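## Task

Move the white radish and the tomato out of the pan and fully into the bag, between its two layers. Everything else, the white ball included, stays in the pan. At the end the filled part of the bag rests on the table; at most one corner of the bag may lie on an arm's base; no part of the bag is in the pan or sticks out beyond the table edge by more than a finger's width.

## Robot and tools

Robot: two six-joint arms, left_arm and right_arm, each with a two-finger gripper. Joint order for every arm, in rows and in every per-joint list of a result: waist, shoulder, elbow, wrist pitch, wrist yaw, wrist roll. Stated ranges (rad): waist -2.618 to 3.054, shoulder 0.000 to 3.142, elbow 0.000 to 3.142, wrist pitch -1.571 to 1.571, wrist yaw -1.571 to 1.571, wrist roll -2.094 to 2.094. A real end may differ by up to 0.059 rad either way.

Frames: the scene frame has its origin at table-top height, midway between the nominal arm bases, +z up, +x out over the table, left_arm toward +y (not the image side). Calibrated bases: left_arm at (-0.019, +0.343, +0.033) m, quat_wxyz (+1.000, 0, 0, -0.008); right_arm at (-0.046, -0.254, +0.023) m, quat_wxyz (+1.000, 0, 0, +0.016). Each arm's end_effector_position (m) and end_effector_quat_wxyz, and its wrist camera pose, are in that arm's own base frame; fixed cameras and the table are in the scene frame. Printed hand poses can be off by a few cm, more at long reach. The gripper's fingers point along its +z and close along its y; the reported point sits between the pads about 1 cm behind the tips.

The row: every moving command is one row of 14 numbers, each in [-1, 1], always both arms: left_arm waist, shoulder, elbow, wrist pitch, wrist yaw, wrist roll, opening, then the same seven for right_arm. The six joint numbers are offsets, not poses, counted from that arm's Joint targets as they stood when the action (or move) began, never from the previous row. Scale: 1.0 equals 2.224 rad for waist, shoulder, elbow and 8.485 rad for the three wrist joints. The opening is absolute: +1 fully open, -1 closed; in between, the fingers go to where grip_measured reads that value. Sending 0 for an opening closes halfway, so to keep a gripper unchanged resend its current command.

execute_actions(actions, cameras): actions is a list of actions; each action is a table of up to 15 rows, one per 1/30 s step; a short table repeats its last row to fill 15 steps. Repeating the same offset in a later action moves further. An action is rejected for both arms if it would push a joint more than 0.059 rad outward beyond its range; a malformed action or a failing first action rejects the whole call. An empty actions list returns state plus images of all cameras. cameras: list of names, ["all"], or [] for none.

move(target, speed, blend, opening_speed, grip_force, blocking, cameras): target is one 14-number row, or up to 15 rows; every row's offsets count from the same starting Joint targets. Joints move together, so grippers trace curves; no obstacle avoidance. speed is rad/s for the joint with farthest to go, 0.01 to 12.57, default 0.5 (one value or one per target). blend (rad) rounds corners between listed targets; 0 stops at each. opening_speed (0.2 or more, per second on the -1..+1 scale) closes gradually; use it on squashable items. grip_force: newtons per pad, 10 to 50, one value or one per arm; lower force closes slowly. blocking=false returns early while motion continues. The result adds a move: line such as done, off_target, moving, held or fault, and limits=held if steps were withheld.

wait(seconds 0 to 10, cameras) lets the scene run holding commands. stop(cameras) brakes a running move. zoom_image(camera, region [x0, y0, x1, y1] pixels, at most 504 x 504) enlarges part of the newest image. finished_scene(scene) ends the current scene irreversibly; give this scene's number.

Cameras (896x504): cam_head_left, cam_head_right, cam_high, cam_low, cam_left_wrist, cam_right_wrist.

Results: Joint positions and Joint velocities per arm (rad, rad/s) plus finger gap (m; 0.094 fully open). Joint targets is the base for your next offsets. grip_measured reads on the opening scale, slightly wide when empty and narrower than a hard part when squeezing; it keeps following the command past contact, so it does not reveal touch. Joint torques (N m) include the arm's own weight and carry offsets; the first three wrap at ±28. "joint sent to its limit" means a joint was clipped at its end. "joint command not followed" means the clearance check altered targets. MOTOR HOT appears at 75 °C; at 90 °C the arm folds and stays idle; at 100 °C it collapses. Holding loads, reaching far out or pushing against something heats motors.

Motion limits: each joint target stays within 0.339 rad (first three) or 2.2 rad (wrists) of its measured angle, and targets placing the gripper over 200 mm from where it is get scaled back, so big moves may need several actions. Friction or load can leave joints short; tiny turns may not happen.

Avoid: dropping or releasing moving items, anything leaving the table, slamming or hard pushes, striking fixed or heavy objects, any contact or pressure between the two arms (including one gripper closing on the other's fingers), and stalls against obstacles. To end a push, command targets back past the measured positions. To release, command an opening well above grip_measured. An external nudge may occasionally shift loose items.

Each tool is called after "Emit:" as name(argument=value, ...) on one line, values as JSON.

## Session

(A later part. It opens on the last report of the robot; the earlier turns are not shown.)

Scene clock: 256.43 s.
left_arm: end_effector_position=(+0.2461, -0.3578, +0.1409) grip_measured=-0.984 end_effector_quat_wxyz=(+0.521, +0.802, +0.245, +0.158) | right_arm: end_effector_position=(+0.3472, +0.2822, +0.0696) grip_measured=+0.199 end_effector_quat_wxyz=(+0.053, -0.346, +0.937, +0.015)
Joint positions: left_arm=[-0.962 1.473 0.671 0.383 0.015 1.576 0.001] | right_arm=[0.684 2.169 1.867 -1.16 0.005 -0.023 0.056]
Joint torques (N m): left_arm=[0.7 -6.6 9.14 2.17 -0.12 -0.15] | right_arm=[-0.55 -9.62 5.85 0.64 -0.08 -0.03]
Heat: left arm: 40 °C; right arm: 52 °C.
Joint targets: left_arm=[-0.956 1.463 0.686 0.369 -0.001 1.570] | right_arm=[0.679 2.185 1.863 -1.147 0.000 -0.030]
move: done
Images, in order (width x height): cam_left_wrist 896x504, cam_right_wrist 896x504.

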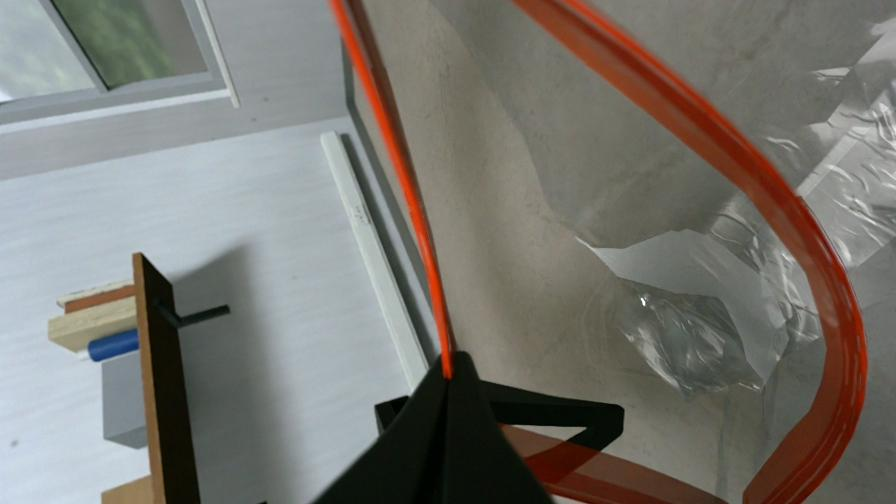

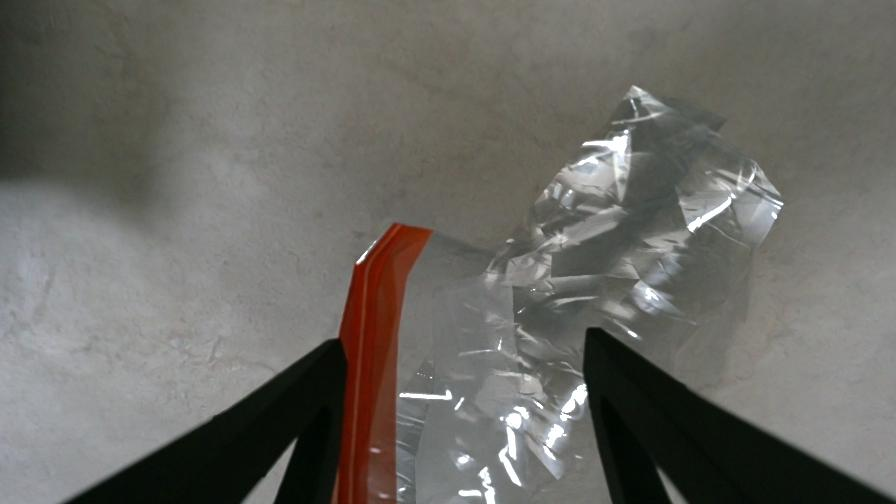

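Emit:
move(target=[0,0,0,0,0,0,-1,0,0,0,0,0,0,-0.3], opening_speed=0.5, cameras=["cam_left_wrist","cam_right_wrist"])

Emit:
zoom_image(camera="cam_right_wrist", region=[280, 180, 640, 504])

Scene clock: 257.90 s.
left_arm: end_effector_position=(+0.2461, -0.3578, +0.1409) grip_measured=-0.984 end_effector_quat_wxyz=(+0.521, +0.802, +0.245, +0.158) | right_arm: end_effector_position=(+0.3474, +0.2823, +0.0697) grip_measured=-0.299 end_effector_quat_wxyz=(+0.053, -0.346, +0.937, +0.015)
Joint positions: left_arm=[-0.962 1.473 0.671 0.383 0.015 1.576 0.001] | right_arm=[0.684 2.169 1.867 -1.159 0.005 -0.023 0.033]
Joint torques (N m): left_arm=[0.69 -6.58 9.1 2.17 -0.11 -0.14] | right_arm=[-0.54 -9.63 5.87 0.6 -0.07 -0.03]
Heat: left arm: 40 °C; right arm: 52 °C.
Joint targets: left_arm=[-0.956 1.463 0.686 0.369 -0.001 1.570] | right_arm=[0.679 2.185 1.863 -1.146 0.000 -0.030]
move: done
Images, in order (width x height): cam_left_wrist 896x504, cam_right_wrist 896x504.

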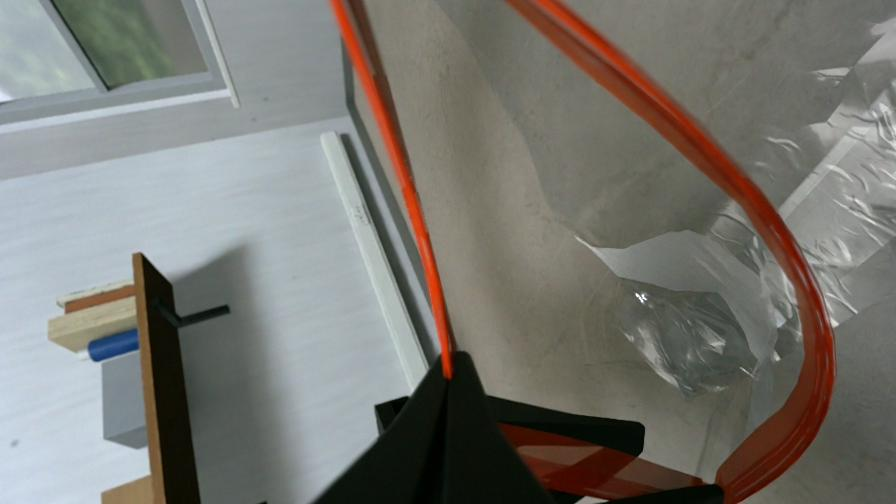

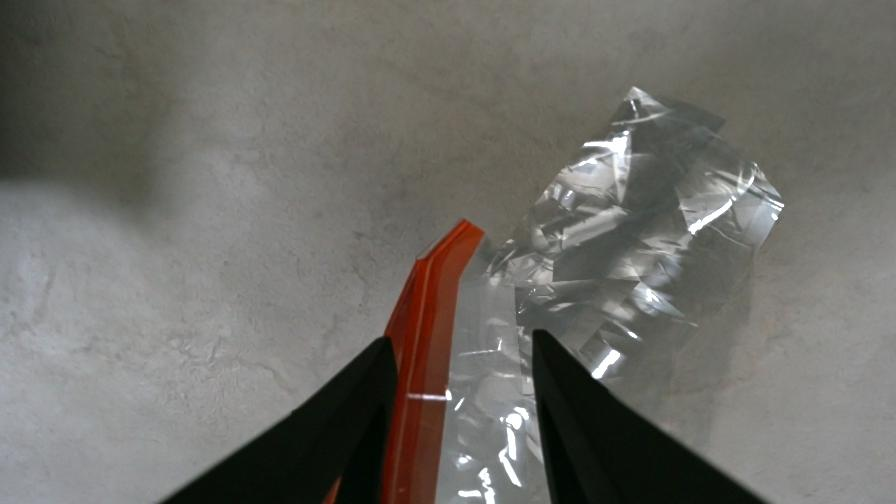

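Scaled by 1.400 from the camera's 896x504 image, which has a finer 1280x720 frame.

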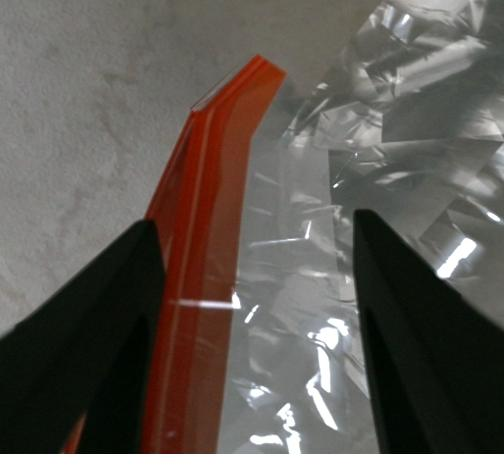

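Emit:
move(target=[0,0,0,0,0,0,-1,0,0,0,0,0,0,-1], opening_speed=0.5, cameras=["cam_left_wrist","cam_right_wrist","cam_low"])

Emit:
zoom_image(camera="cam_right_wrist", region=[280, 180, 640, 504])

Emit:
zoom_image(camera="cam_low", region=[400, 200, 540, 340])

Emit:
zoom_image(camera="cam_left_wrist", region=[440, 200, 896, 504])

Scene clock: 260.00 s.
left_arm: end_effector_position=(+0.2461, -0.3578, +0.1409) grip_measured=-0.984 end_effector_quat_wxyz=(+0.521, +0.802, +0.245, +0.159) | right_arm: end_effector_position=(+0.3474, +0.2823, +0.0697) grip_measured=-0.988 end_effector_quat_wxyz=(+0.053, -0.346, +0.937, +0.015)
Joint positions: left_arm=[-0.962 1.473 0.671 0.383 0.015 1.576 0.001] | right_arm=[0.684 2.169 1.867 -1.159 0.005 -0.024 0.001]
Joint torques (N m): left_arm=[0.72 -6.6 9.13 2.16 -0.11 -0.15] | right_arm=[-0.55 -9.65 5.87 0.61 -0.07 -0.03]
Heat: left arm: 40 °C; right arm: 52 °C.
Joint targets: left_arm=[-0.956 1.463 0.686 0.369 -0.001 1.570] | right_arm=[0.679 2.185 1.863 -1.146 0.000 -0.030]
move: done
Images, in order (width x height): cam_low 896x504, cam_left_wrist 896x504, cam_right_wrist 896x504.

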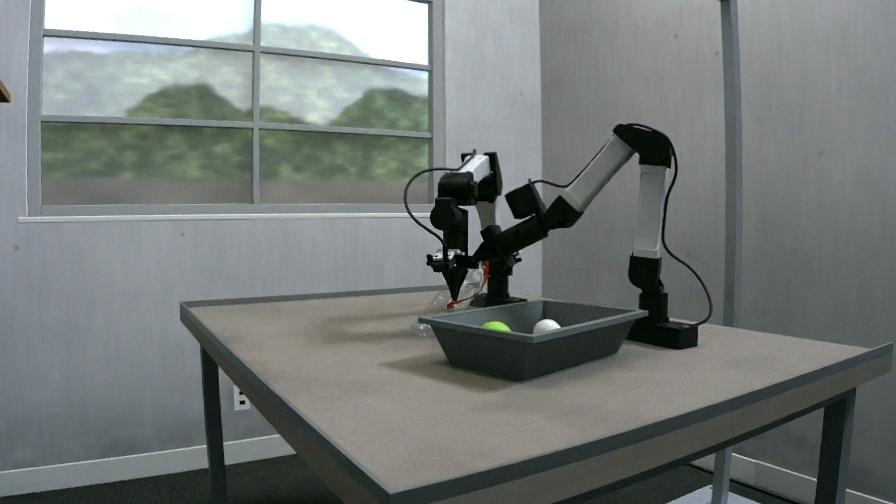

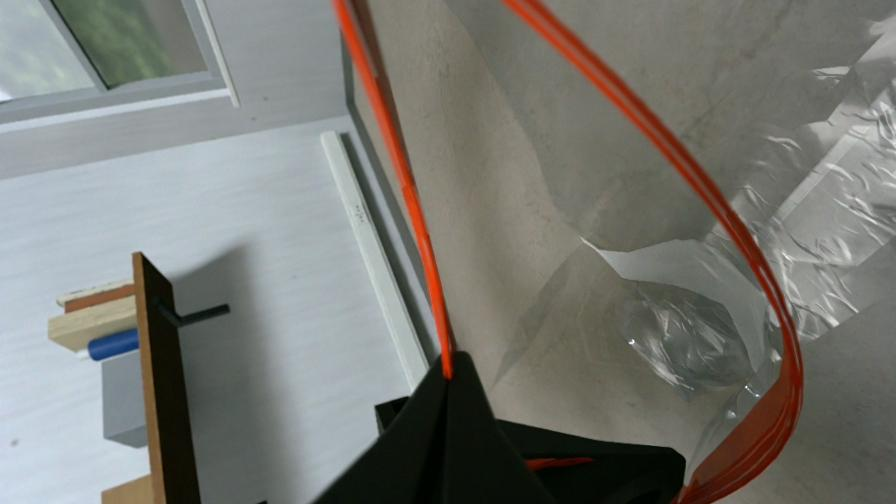

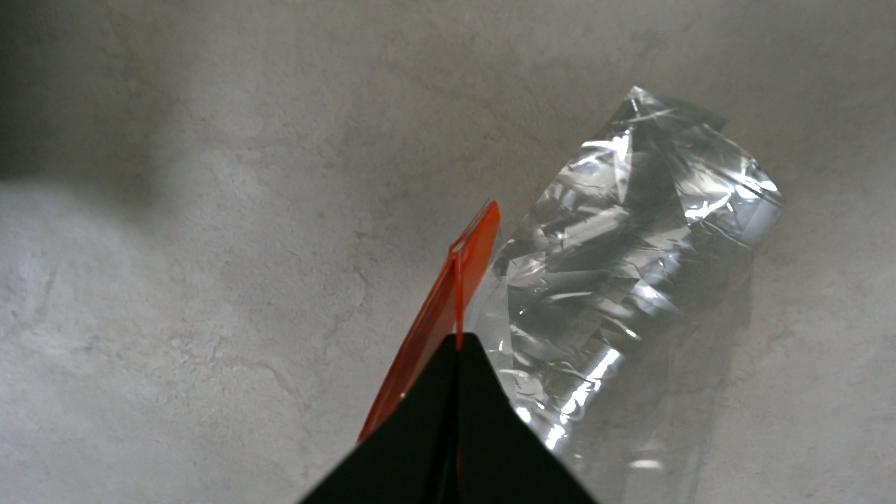

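Scaled by 1.400 from the camera's 896x504 image, which has a finer 1280x720 frame.

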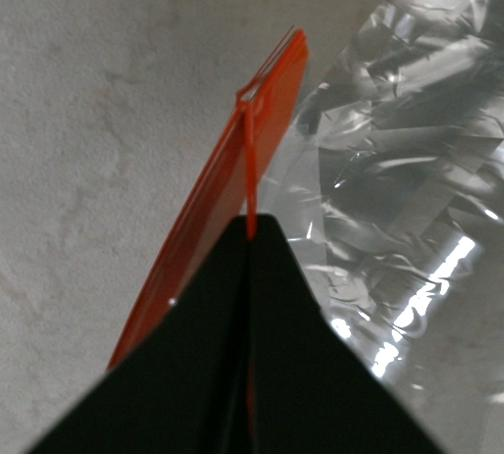

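Scaled by 3.600 from the camera's 896x504 image, which has a finer 1280x720 frame.

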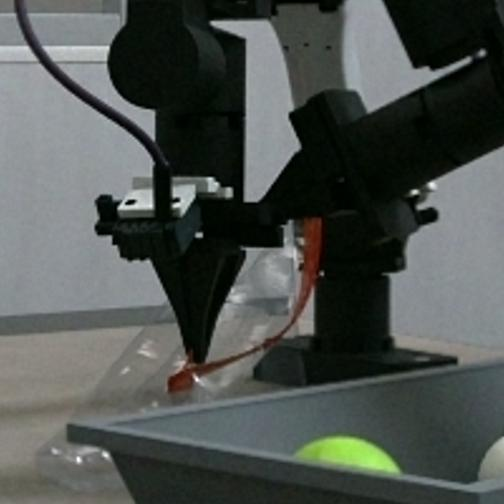

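Scaled by 1.105 from the camera's 896x504 image, which has a finer 1280x720 frame.

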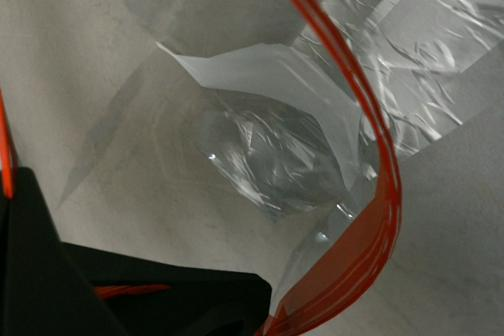

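Emit:
move(target=[[0,0,0,0,0,0,-0.85,0,0,0,0,0,0,-1],[-0.03,0,0,0,0,0,-0.85,0,0,0,0,0,0,-1]], speed=0.12, opening_speed=0.3, cameras=["cam_left_wrist","cam_right_wrist","cam_low"])

Emit:
zoom_image(camera="cam_low", region=[400, 200, 540, 340])

Scene clock: 266.73 s.
left_arm: end_effector_position=(+0.2264, -0.3706, +0.1409) grip_measured=-0.852 end_effector_quat_wxyz=(+0.525, +0.808, +0.224, +0.145) | right_arm: end_effector_position=(+0.3474, +0.2823, +0.0697) grip_measured=-0.988 end_effector_quat_wxyz=(+0.053, -0.346, +0.937, +0.015)
Joint positions: left_arm=[-1.017 1.473 0.671 0.383 0.013 1.576 0.007] | right_arm=[0.684 2.169 1.867 -1.159 0.005 -0.024 0.001]
Joint torques (N m): left_arm=[-0.18 -6.61 9.14 2.17 -0.1 -0.15] | right_arm=[-0.54 -9.65 5.86 0.6 -0.08 -0.02]
Heat: left arm: 41 °C; right arm: 51 °C.
Joint targets: left_arm=[-1.023 1.463 0.686 0.369 -0.001 1.570] | right_arm=[0.679 2.185 1.863 -1.147 0.000 -0.030]
move: done
Images, in order (width x height): cam_low 896x504, cam_left_wrist 896x504, cam_right_wrist 896x504.

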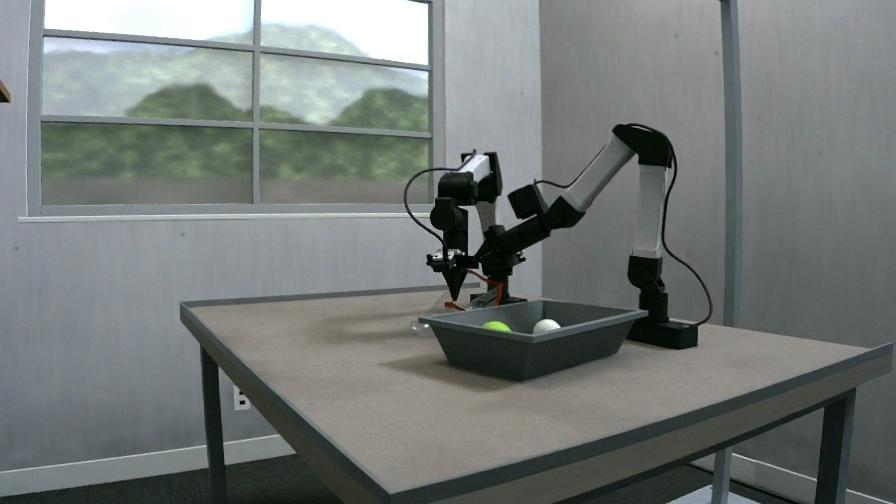

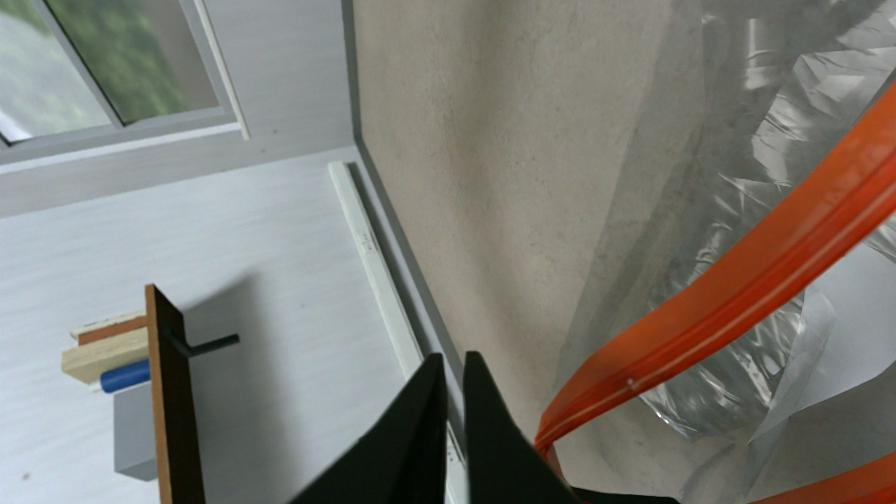

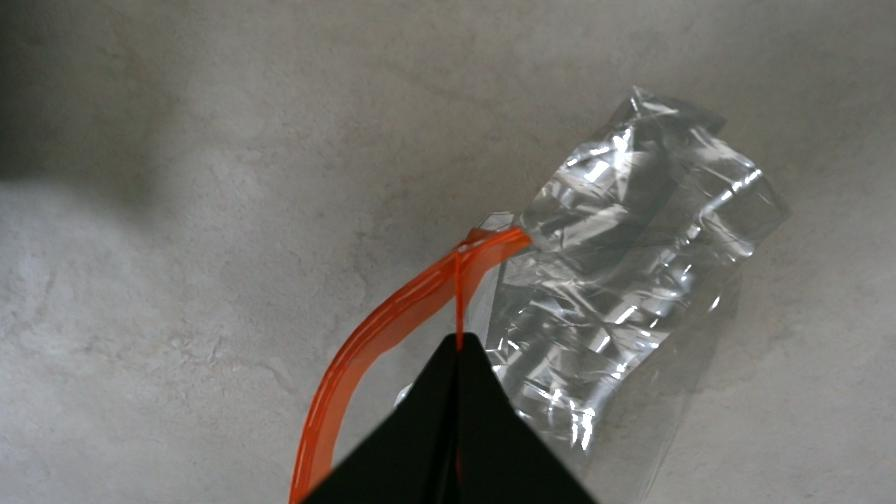

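Scaled by 3.600 from the camera's 896x504 image, which has a finer 1280x720 frame.

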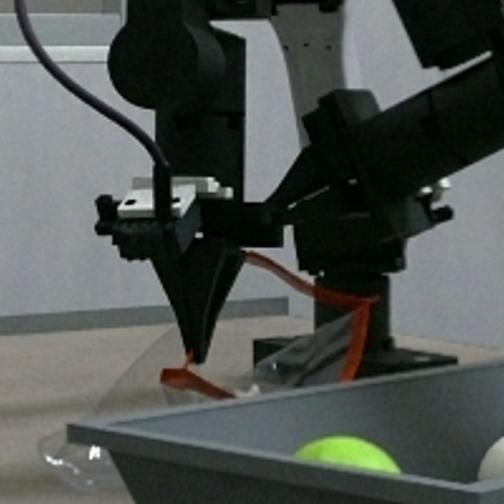

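Emit:
move(target=[0,-0.1794,-0.0625,-0.032,0,0,-0.85,0,0,0,0,0,0,-1], speed=0.4, cameras=["all"])

Emit:
zoom_image(camera="cam_low", region=[400, 200, 540, 340])

Emit:
zoom_image(camera="cam_head_left", region=[300, 200, 480, 380])

Scene clock: 269.07 s.
left_arm: end_effector_position=(+0.1903, -0.3124, +0.1816) grip_measured=-0.852 end_effector_quat_wxyz=(+0.534, +0.803, +0.222, +0.147) | right_arm: end_effector_position=(+0.3474, +0.2823, +0.0697) grip_measured=-0.988 end_effector_quat_wxyz=(+0.053, -0.346, +0.937, +0.015)
Joint positions: left_arm=[-1.017 1.074 0.561 0.115 0.013 1.576 0.007] | right_arm=[0.684 2.169 1.867 -1.159 0.005 -0.024 0.001]
Joint torques (N m): left_arm=[-0.21 -3.86 7.08 2.15 -0.11 -0.15] | right_arm=[-0.54 -9.65 5.86 0.6 -0.08 -0.03]
Heat: left arm: 41 °C; right arm: 51 °C.
Joint targets: left_arm=[-1.023 1.064 0.547 0.098 -0.001 1.570] | right_arm=[0.679 2.185 1.863 -1.147 0.000 -0.030]
move: done

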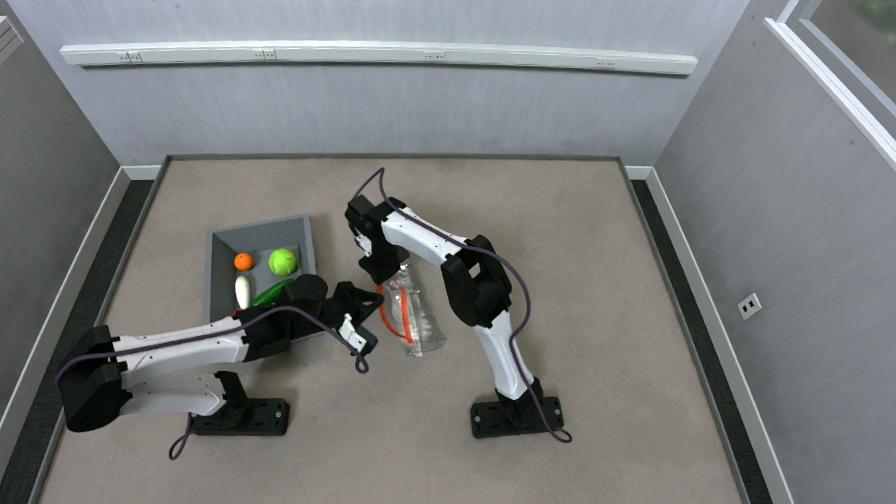

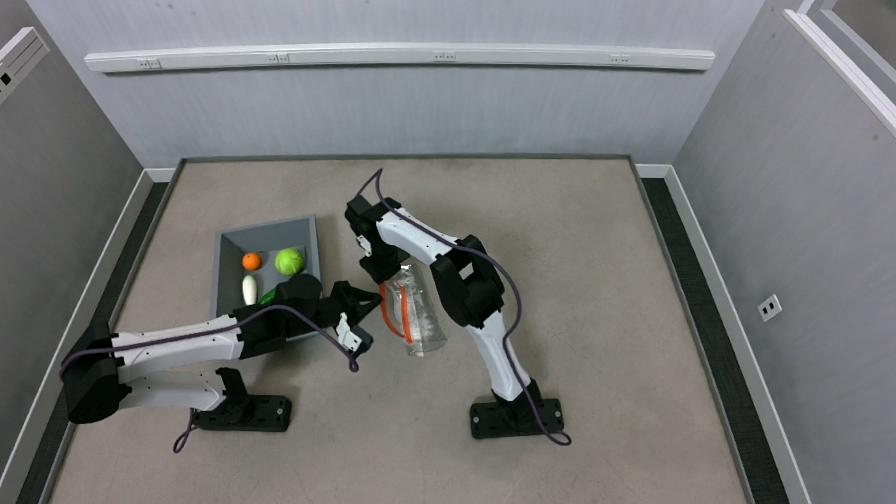

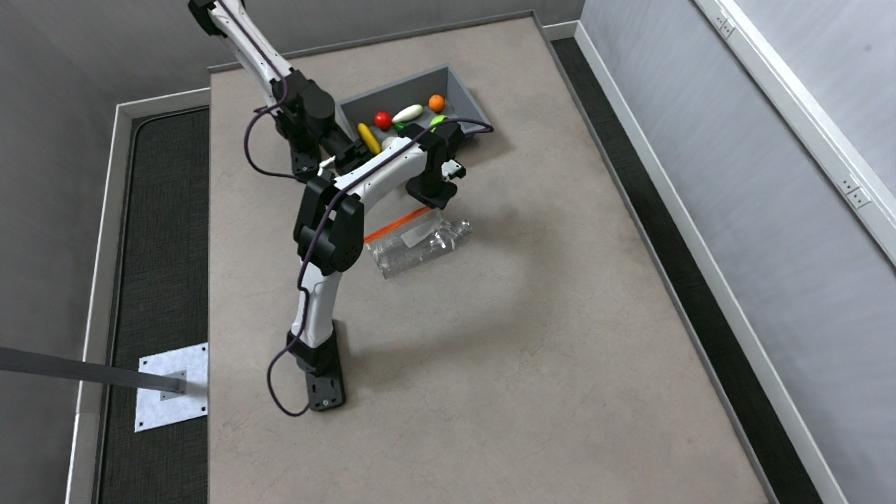

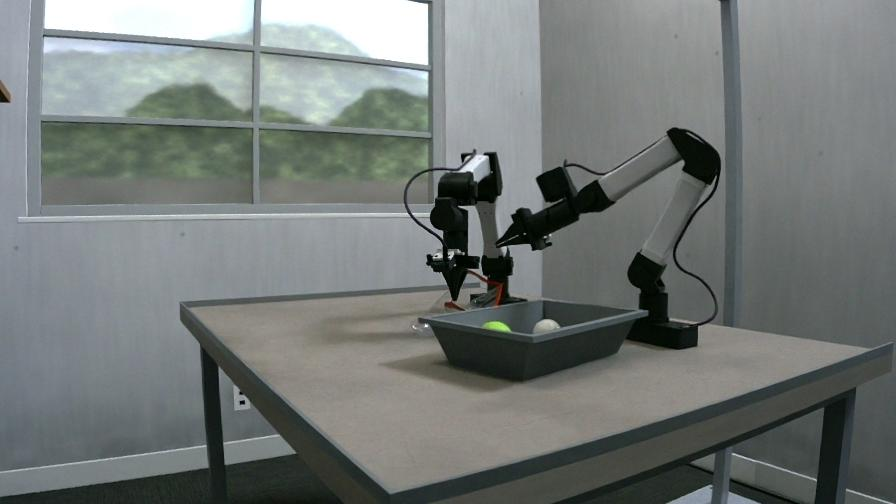

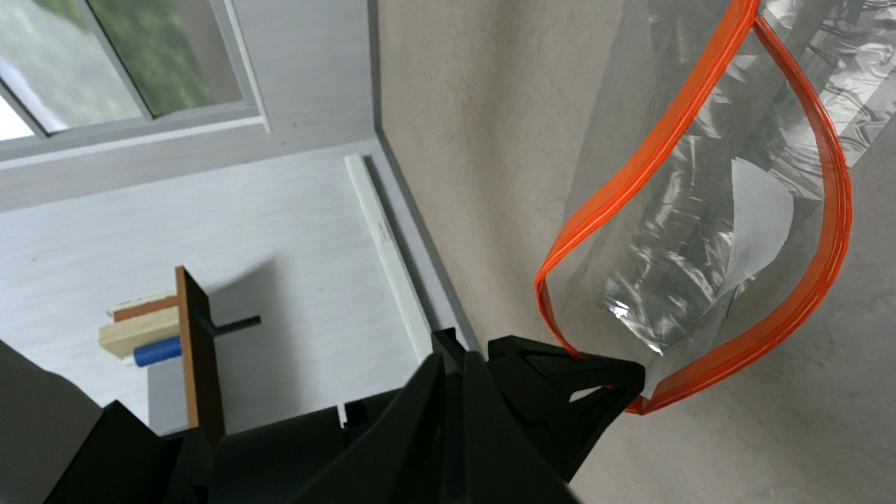

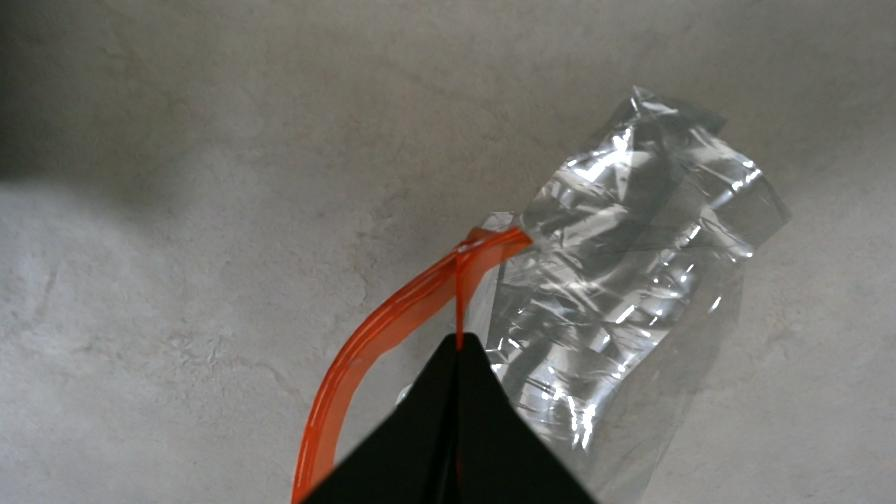

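Scaled by 3.600 from the camera's 896x504 image, which has a finer 1280x720 frame.

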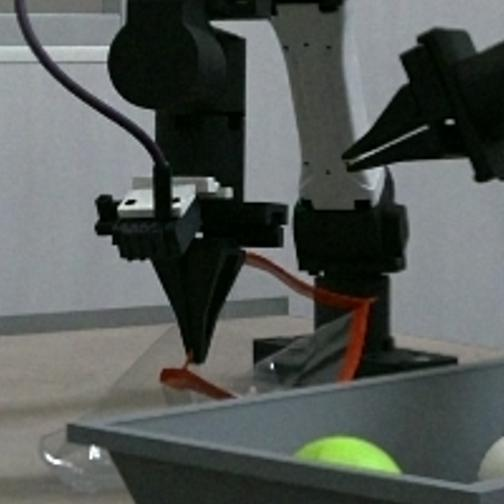

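Scaled by 2.800 from the camera's 896x504 image, which has a finer 1280x720 frame.

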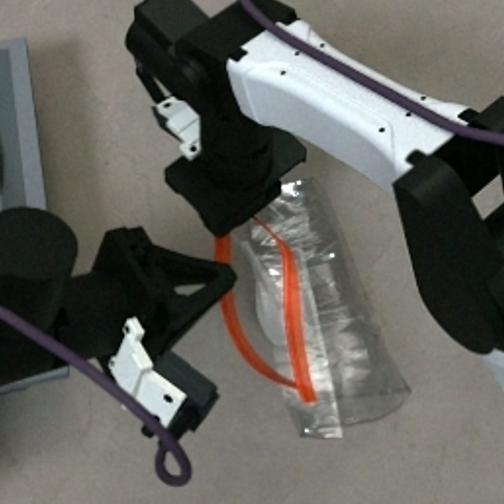

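Emit:
move(target=[0.415,0.0836,0.4263,-0.1819,0,-0.185,0.6,0,0,0,0,0,0,-1], speed=0.8, cameras=["cam_left_wrist","cam_head_left","cam_right_wrist"])

Emit:
zoom_image(camera="cam_head_left", region=[180, 200, 480, 370])

Scene clock: 272.93 s.
left_arm: end_effector_position=(+0.2478, -0.0281, +0.2480) grip_measured=+0.598 end_effector_quat_wxyz=(+0.186, +0.059, +0.981, -0.014) | right_arm: end_effector_position=(+0.3474, +0.2823, +0.0697) grip_measured=-0.988 end_effector_quat_wxyz=(+0.053, -0.346, +0.937, +0.015)
Joint positions: left_arm=[-0.105 1.24 1.476 -1.431 0.011 0.014 0.075] | right_arm=[0.684 2.169 1.867 -1.159 0.005 -0.024 0.001]
Joint torques (N m): left_arm=[0.68 -2.36 8.85 1.13 -0.1 -0.17] | right_arm=[-0.53 -9.62 5.86 0.61 -0.08 -0.02]
Heat: left arm: 40 °C; right arm: 51 °C.
Joint targets: left_arm=[-0.100 1.250 1.495 -1.445 -0.001 0.000] | right_arm=[0.679 2.185 1.863 -1.147 0.000 -0.030]
move: done
Images, in order (width x height): cam_head_left 896x504, cam_left_wrist 896x504, cam_right_wrist 896x504.

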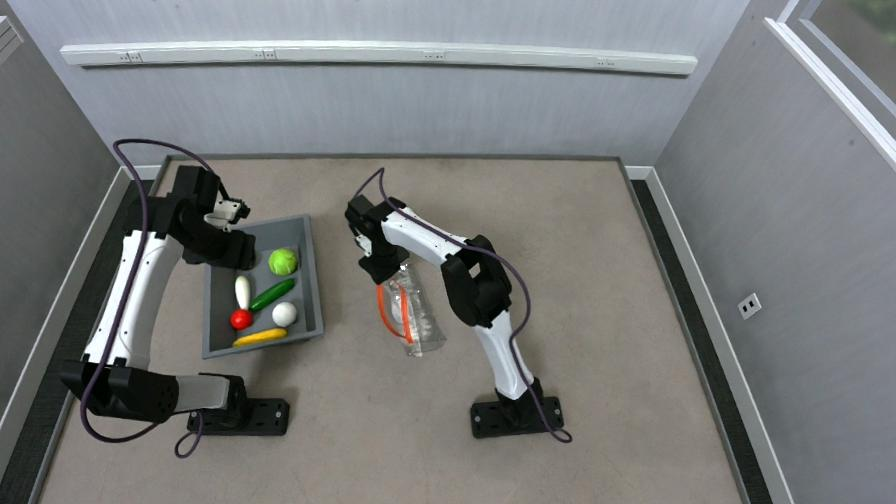

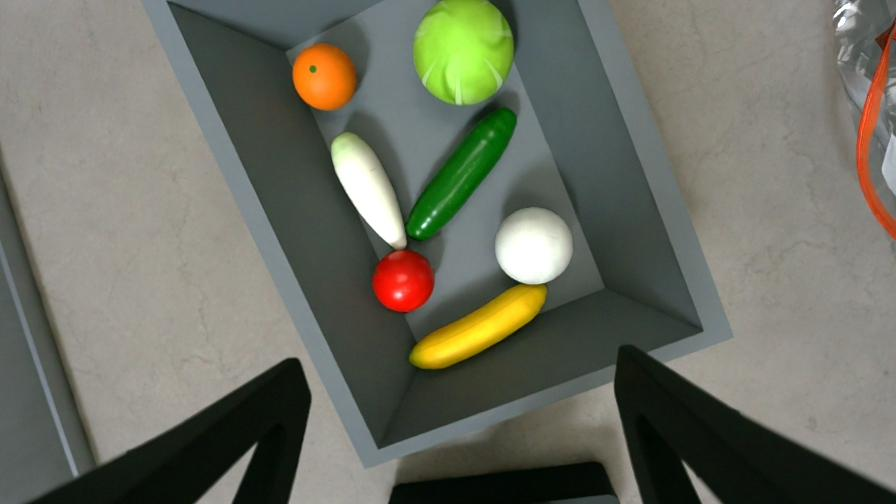

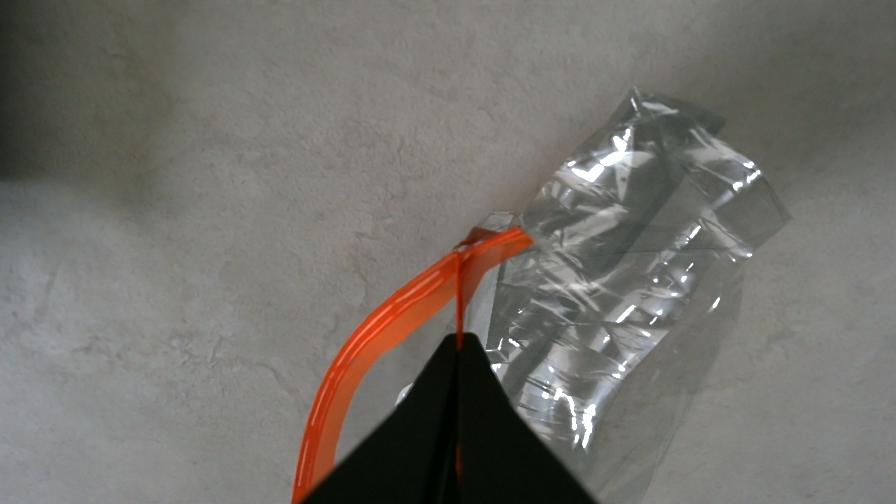

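Scaled by 1.680 from the camera's 896x504 image, which has a finer 1280x720 frame.

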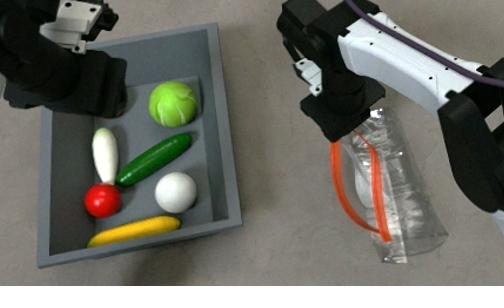

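Emit:
move(target=[0.0989,0.1547,-0.116,0.0356,0,-0.0236,0.06,0,0,0,0,0,0,-1], speed=0.6, cameras=["cam_left_wrist","cam_head_left"])

Emit:
zoom_image(camera="cam_head_left", region=[180, 200, 480, 370])

Scene clock: 279.00 s.
left_arm: end_effector_position=(+0.2911, +0.0329, +0.1022) grip_measured=+0.062 end_effector_quat_wxyz=(+0.033, -0.152, +0.988, -0.006) | right_arm: end_effector_position=(+0.3474, +0.2823, +0.0697) grip_measured=-0.988 end_effector_quat_wxyz=(+0.053, -0.346, +0.937, +0.015)
Joint positions: left_arm=[0.118 1.592 1.242 -1.153 0.009 -0.187 0.05] | right_arm=[0.684 2.169 1.867 -1.159 0.005 -0.024 0.001]
Joint torques (N m): left_arm=[0.43 -6.28 6.6 0.66 -0.1 -0.14] | right_arm=[-0.54 -9.63 5.87 0.61 -0.07 -0.02]
Heat: left arm: 38 °C; right arm: 51 °C.
Joint targets: left_arm=[0.121 1.594 1.237 -1.143 -0.001 -0.200] | right_arm=[0.679 2.185 1.863 -1.147 0.000 -0.030]
move: done
Images, in order (width x height): cam_head_left 896x504, cam_left_wrist 896x504.

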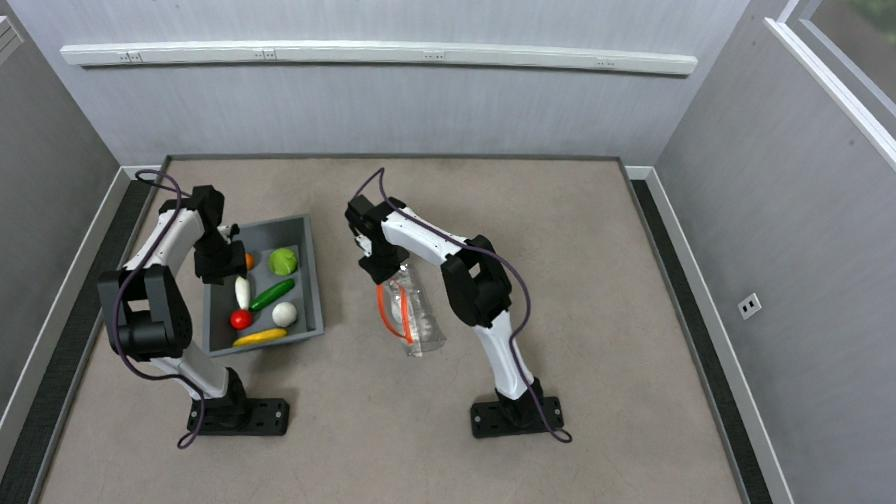

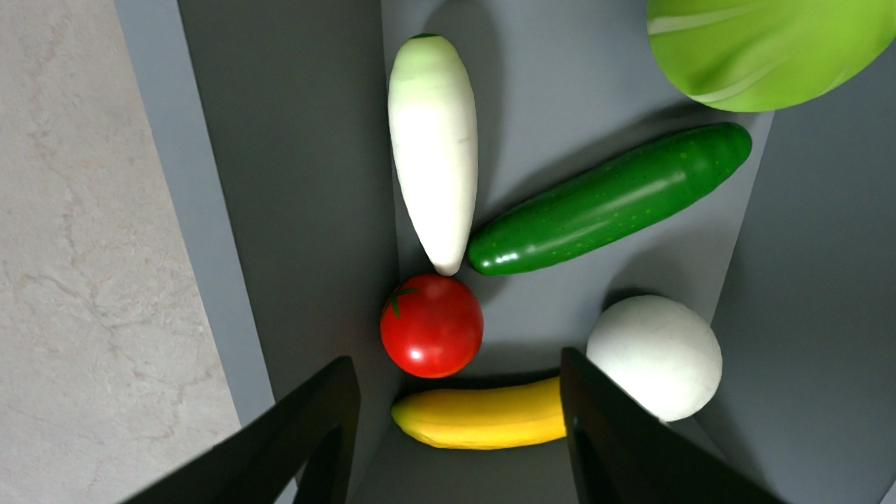

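Scaled by 1.680 from the camera's 896x504 image, which has a finer 1280x720 frame.

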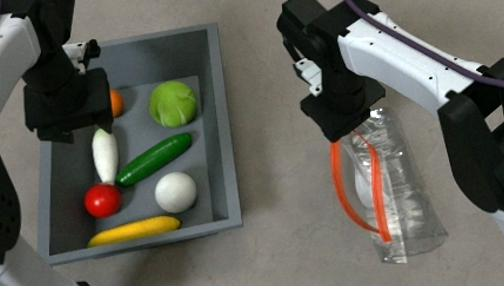

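Emit:
move(target=[0.013,0.0661,-0.0567,0.0322,0,0,0.06,0,0,0,0,0,0,-1], speed=0.3, cameras=["cam_left_wrist"])

Scene clock: 281.33 s.
left_arm: end_effector_position=(+0.3143, +0.0436, +0.0366) grip_measured=+0.062 end_effector_quat_wxyz=(+0.041, -0.164, +0.986, -0.005) | right_arm: end_effector_position=(+0.3474, +0.2823, +0.0697) grip_measured=-0.988 end_effector_quat_wxyz=(+0.053, -0.346, +0.937, +0.015)
Joint positions: left_arm=[0.143 1.728 1.12 -0.88 0.009 -0.187 0.05] | right_arm=[0.684 2.169 1.867 -1.159 0.005 -0.024 0.001]
Joint torques (N m): left_arm=[0.68 -6.27 5.78 0.69 -0.09 -0.15] | right_arm=[-0.57 -9.65 5.86 0.61 -0.07 -0.03]
Heat: left arm: 38 °C; right arm: 51 °C.
Joint targets: left_arm=[0.149 1.741 1.111 -0.870 -0.001 -0.200] | right_arm=[0.679 2.185 1.863 -1.147 0.000 -0.030]
move: done
Images, in order (width x height): cam_left_wrist 896x504.

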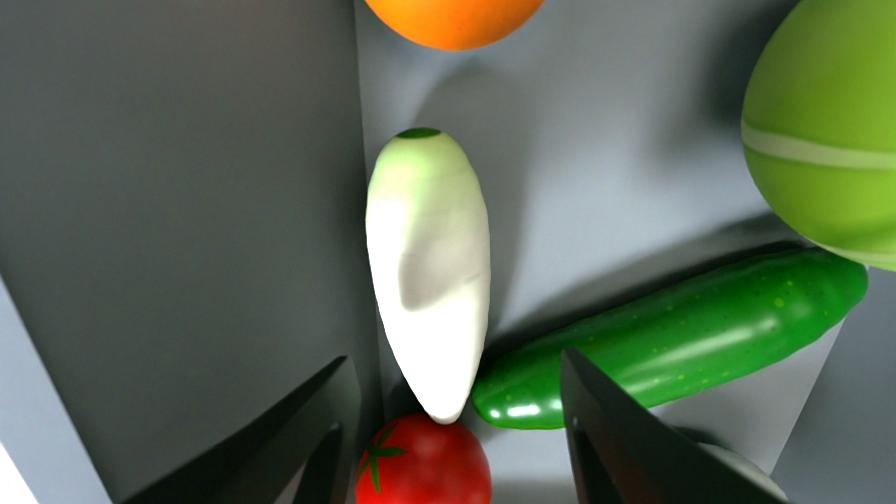

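Emit:
move(target=[0.0103,0.0445,-0.0139,0.0136,0,-0.0035,0.06,0,0,0,0,0,0,-1], speed=0.2, cameras=["cam_left_wrist"])

Scene clock: 283.17 s.
left_arm: end_effector_position=(+0.3216, +0.0522, +0.0017) grip_measured=+0.062 end_effector_quat_wxyz=(+0.035, -0.190, +0.981, -0.005) | right_arm: end_effector_position=(+0.3474, +0.2823, +0.0697) grip_measured=-0.988 end_effector_quat_wxyz=(+0.053, -0.346, +0.937, +0.015)
Joint positions: left_arm=[0.166 1.825 1.09 -0.765 0.009 -0.217 0.05] | right_arm=[0.684 2.169 1.867 -1.159 0.005 -0.024 0.001]
Joint torques (N m): left_arm=[0.7 -6.71 5.38 0.66 -0.09 -0.15] | right_arm=[-0.54 -9.65 5.86 0.6 -0.08 -0.02]
Heat: left arm: 38 °C; right arm: 51 °C.
Joint targets: left_arm=[0.172 1.840 1.080 -0.755 -0.001 -0.229] | right_arm=[0.679 2.185 1.863 -1.147 0.000 -0.030]
move: done
Images, in order (width x height): cam_left_wrist 896x504.

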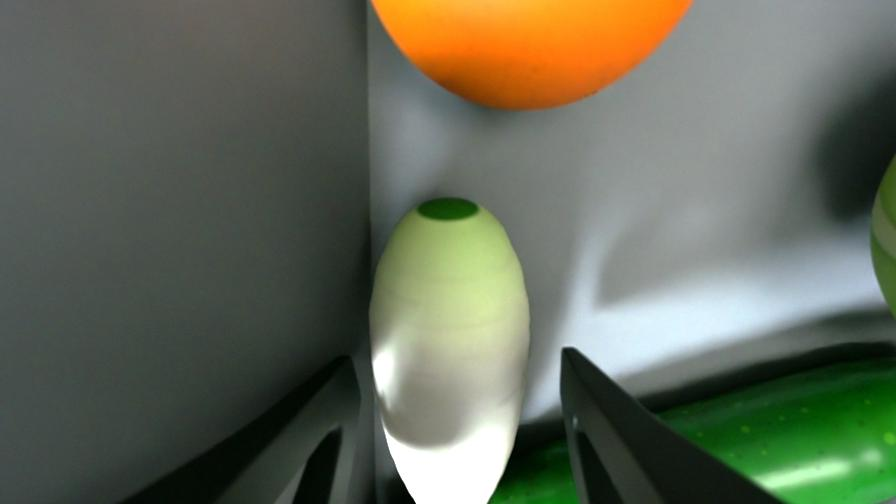

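Emit:
move(target=[0,0,0,0,0,0,-0.3,0,0,0,0,0,0,-1], opening_speed=0.4, cameras=["cam_left_wrist"])

Scene clock: 284.50 s.
left_arm: end_effector_position=(+0.3217, +0.0522, +0.0017) grip_measured=-0.296 end_effector_quat_wxyz=(+0.035, -0.190, +0.981, -0.005) | right_arm: end_effector_position=(+0.3474, +0.2823, +0.0697) grip_measured=-0.988 end_effector_quat_wxyz=(+0.053, -0.346, +0.937, +0.015)
Joint positions: left_arm=[0.166 1.825 1.09 -0.764 0.009 -0.217 0.033] | right_arm=[0.684 2.169 1.867 -1.159 0.005 -0.024 0.001]
Joint torques (N m): left_arm=[0.7 -6.69 5.45 0.68 -0.09 -0.16] | right_arm=[-0.54 -9.65 5.85 0.61 -0.07 -0.02]
Heat: left arm: 37 °C; right arm: 51 °C.
Joint targets: left_arm=[0.172 1.840 1.080 -0.755 -0.001 -0.229] | right_arm=[0.679 2.185 1.863 -1.147 0.000 -0.030]
move: done
Images, in order (width x height): cam_left_wrist 896x504.

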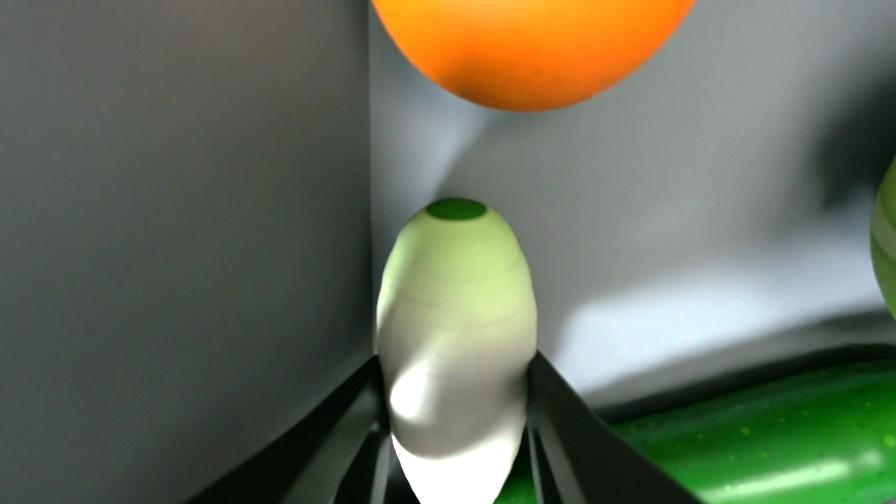

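Emit:
move(target=[0,0,0,0,0,0,-0.4,0,0,0,0,0,0,-1], opening_speed=0.3, grip_force=[30, 50])

Scene clock: 285.47 s.
left_arm: end_effector_position=(+0.3217, +0.0522, +0.0017) grip_measured=-0.378 end_effector_quat_wxyz=(+0.035, -0.190, +0.981, -0.005) | right_arm: end_effector_position=(+0.3474, +0.2823, +0.0697) grip_measured=-0.988 end_effector_quat_wxyz=(+0.053, -0.346, +0.937, +0.015)
Joint positions: left_arm=[0.166 1.825 1.09 -0.764 0.009 -0.217 0.029] | right_arm=[0.684 2.169 1.867 -1.159 0.005 -0.024 0.001]
Joint torques (N m): left_arm=[0.7 -6.64 5.41 0.69 -0.1 -0.15] | right_arm=[-0.54 -9.65 5.86 0.61 -0.07 -0.02]
Heat: left arm: 37 °C; right arm: 51 °C.
Joint targets: left_arm=[0.172 1.840 1.080 -0.755 -0.001 -0.229] | right_arm=[0.679 2.185 1.863 -1.147 0.000 -0.030]
grip_force (N): 30, 50
move: done


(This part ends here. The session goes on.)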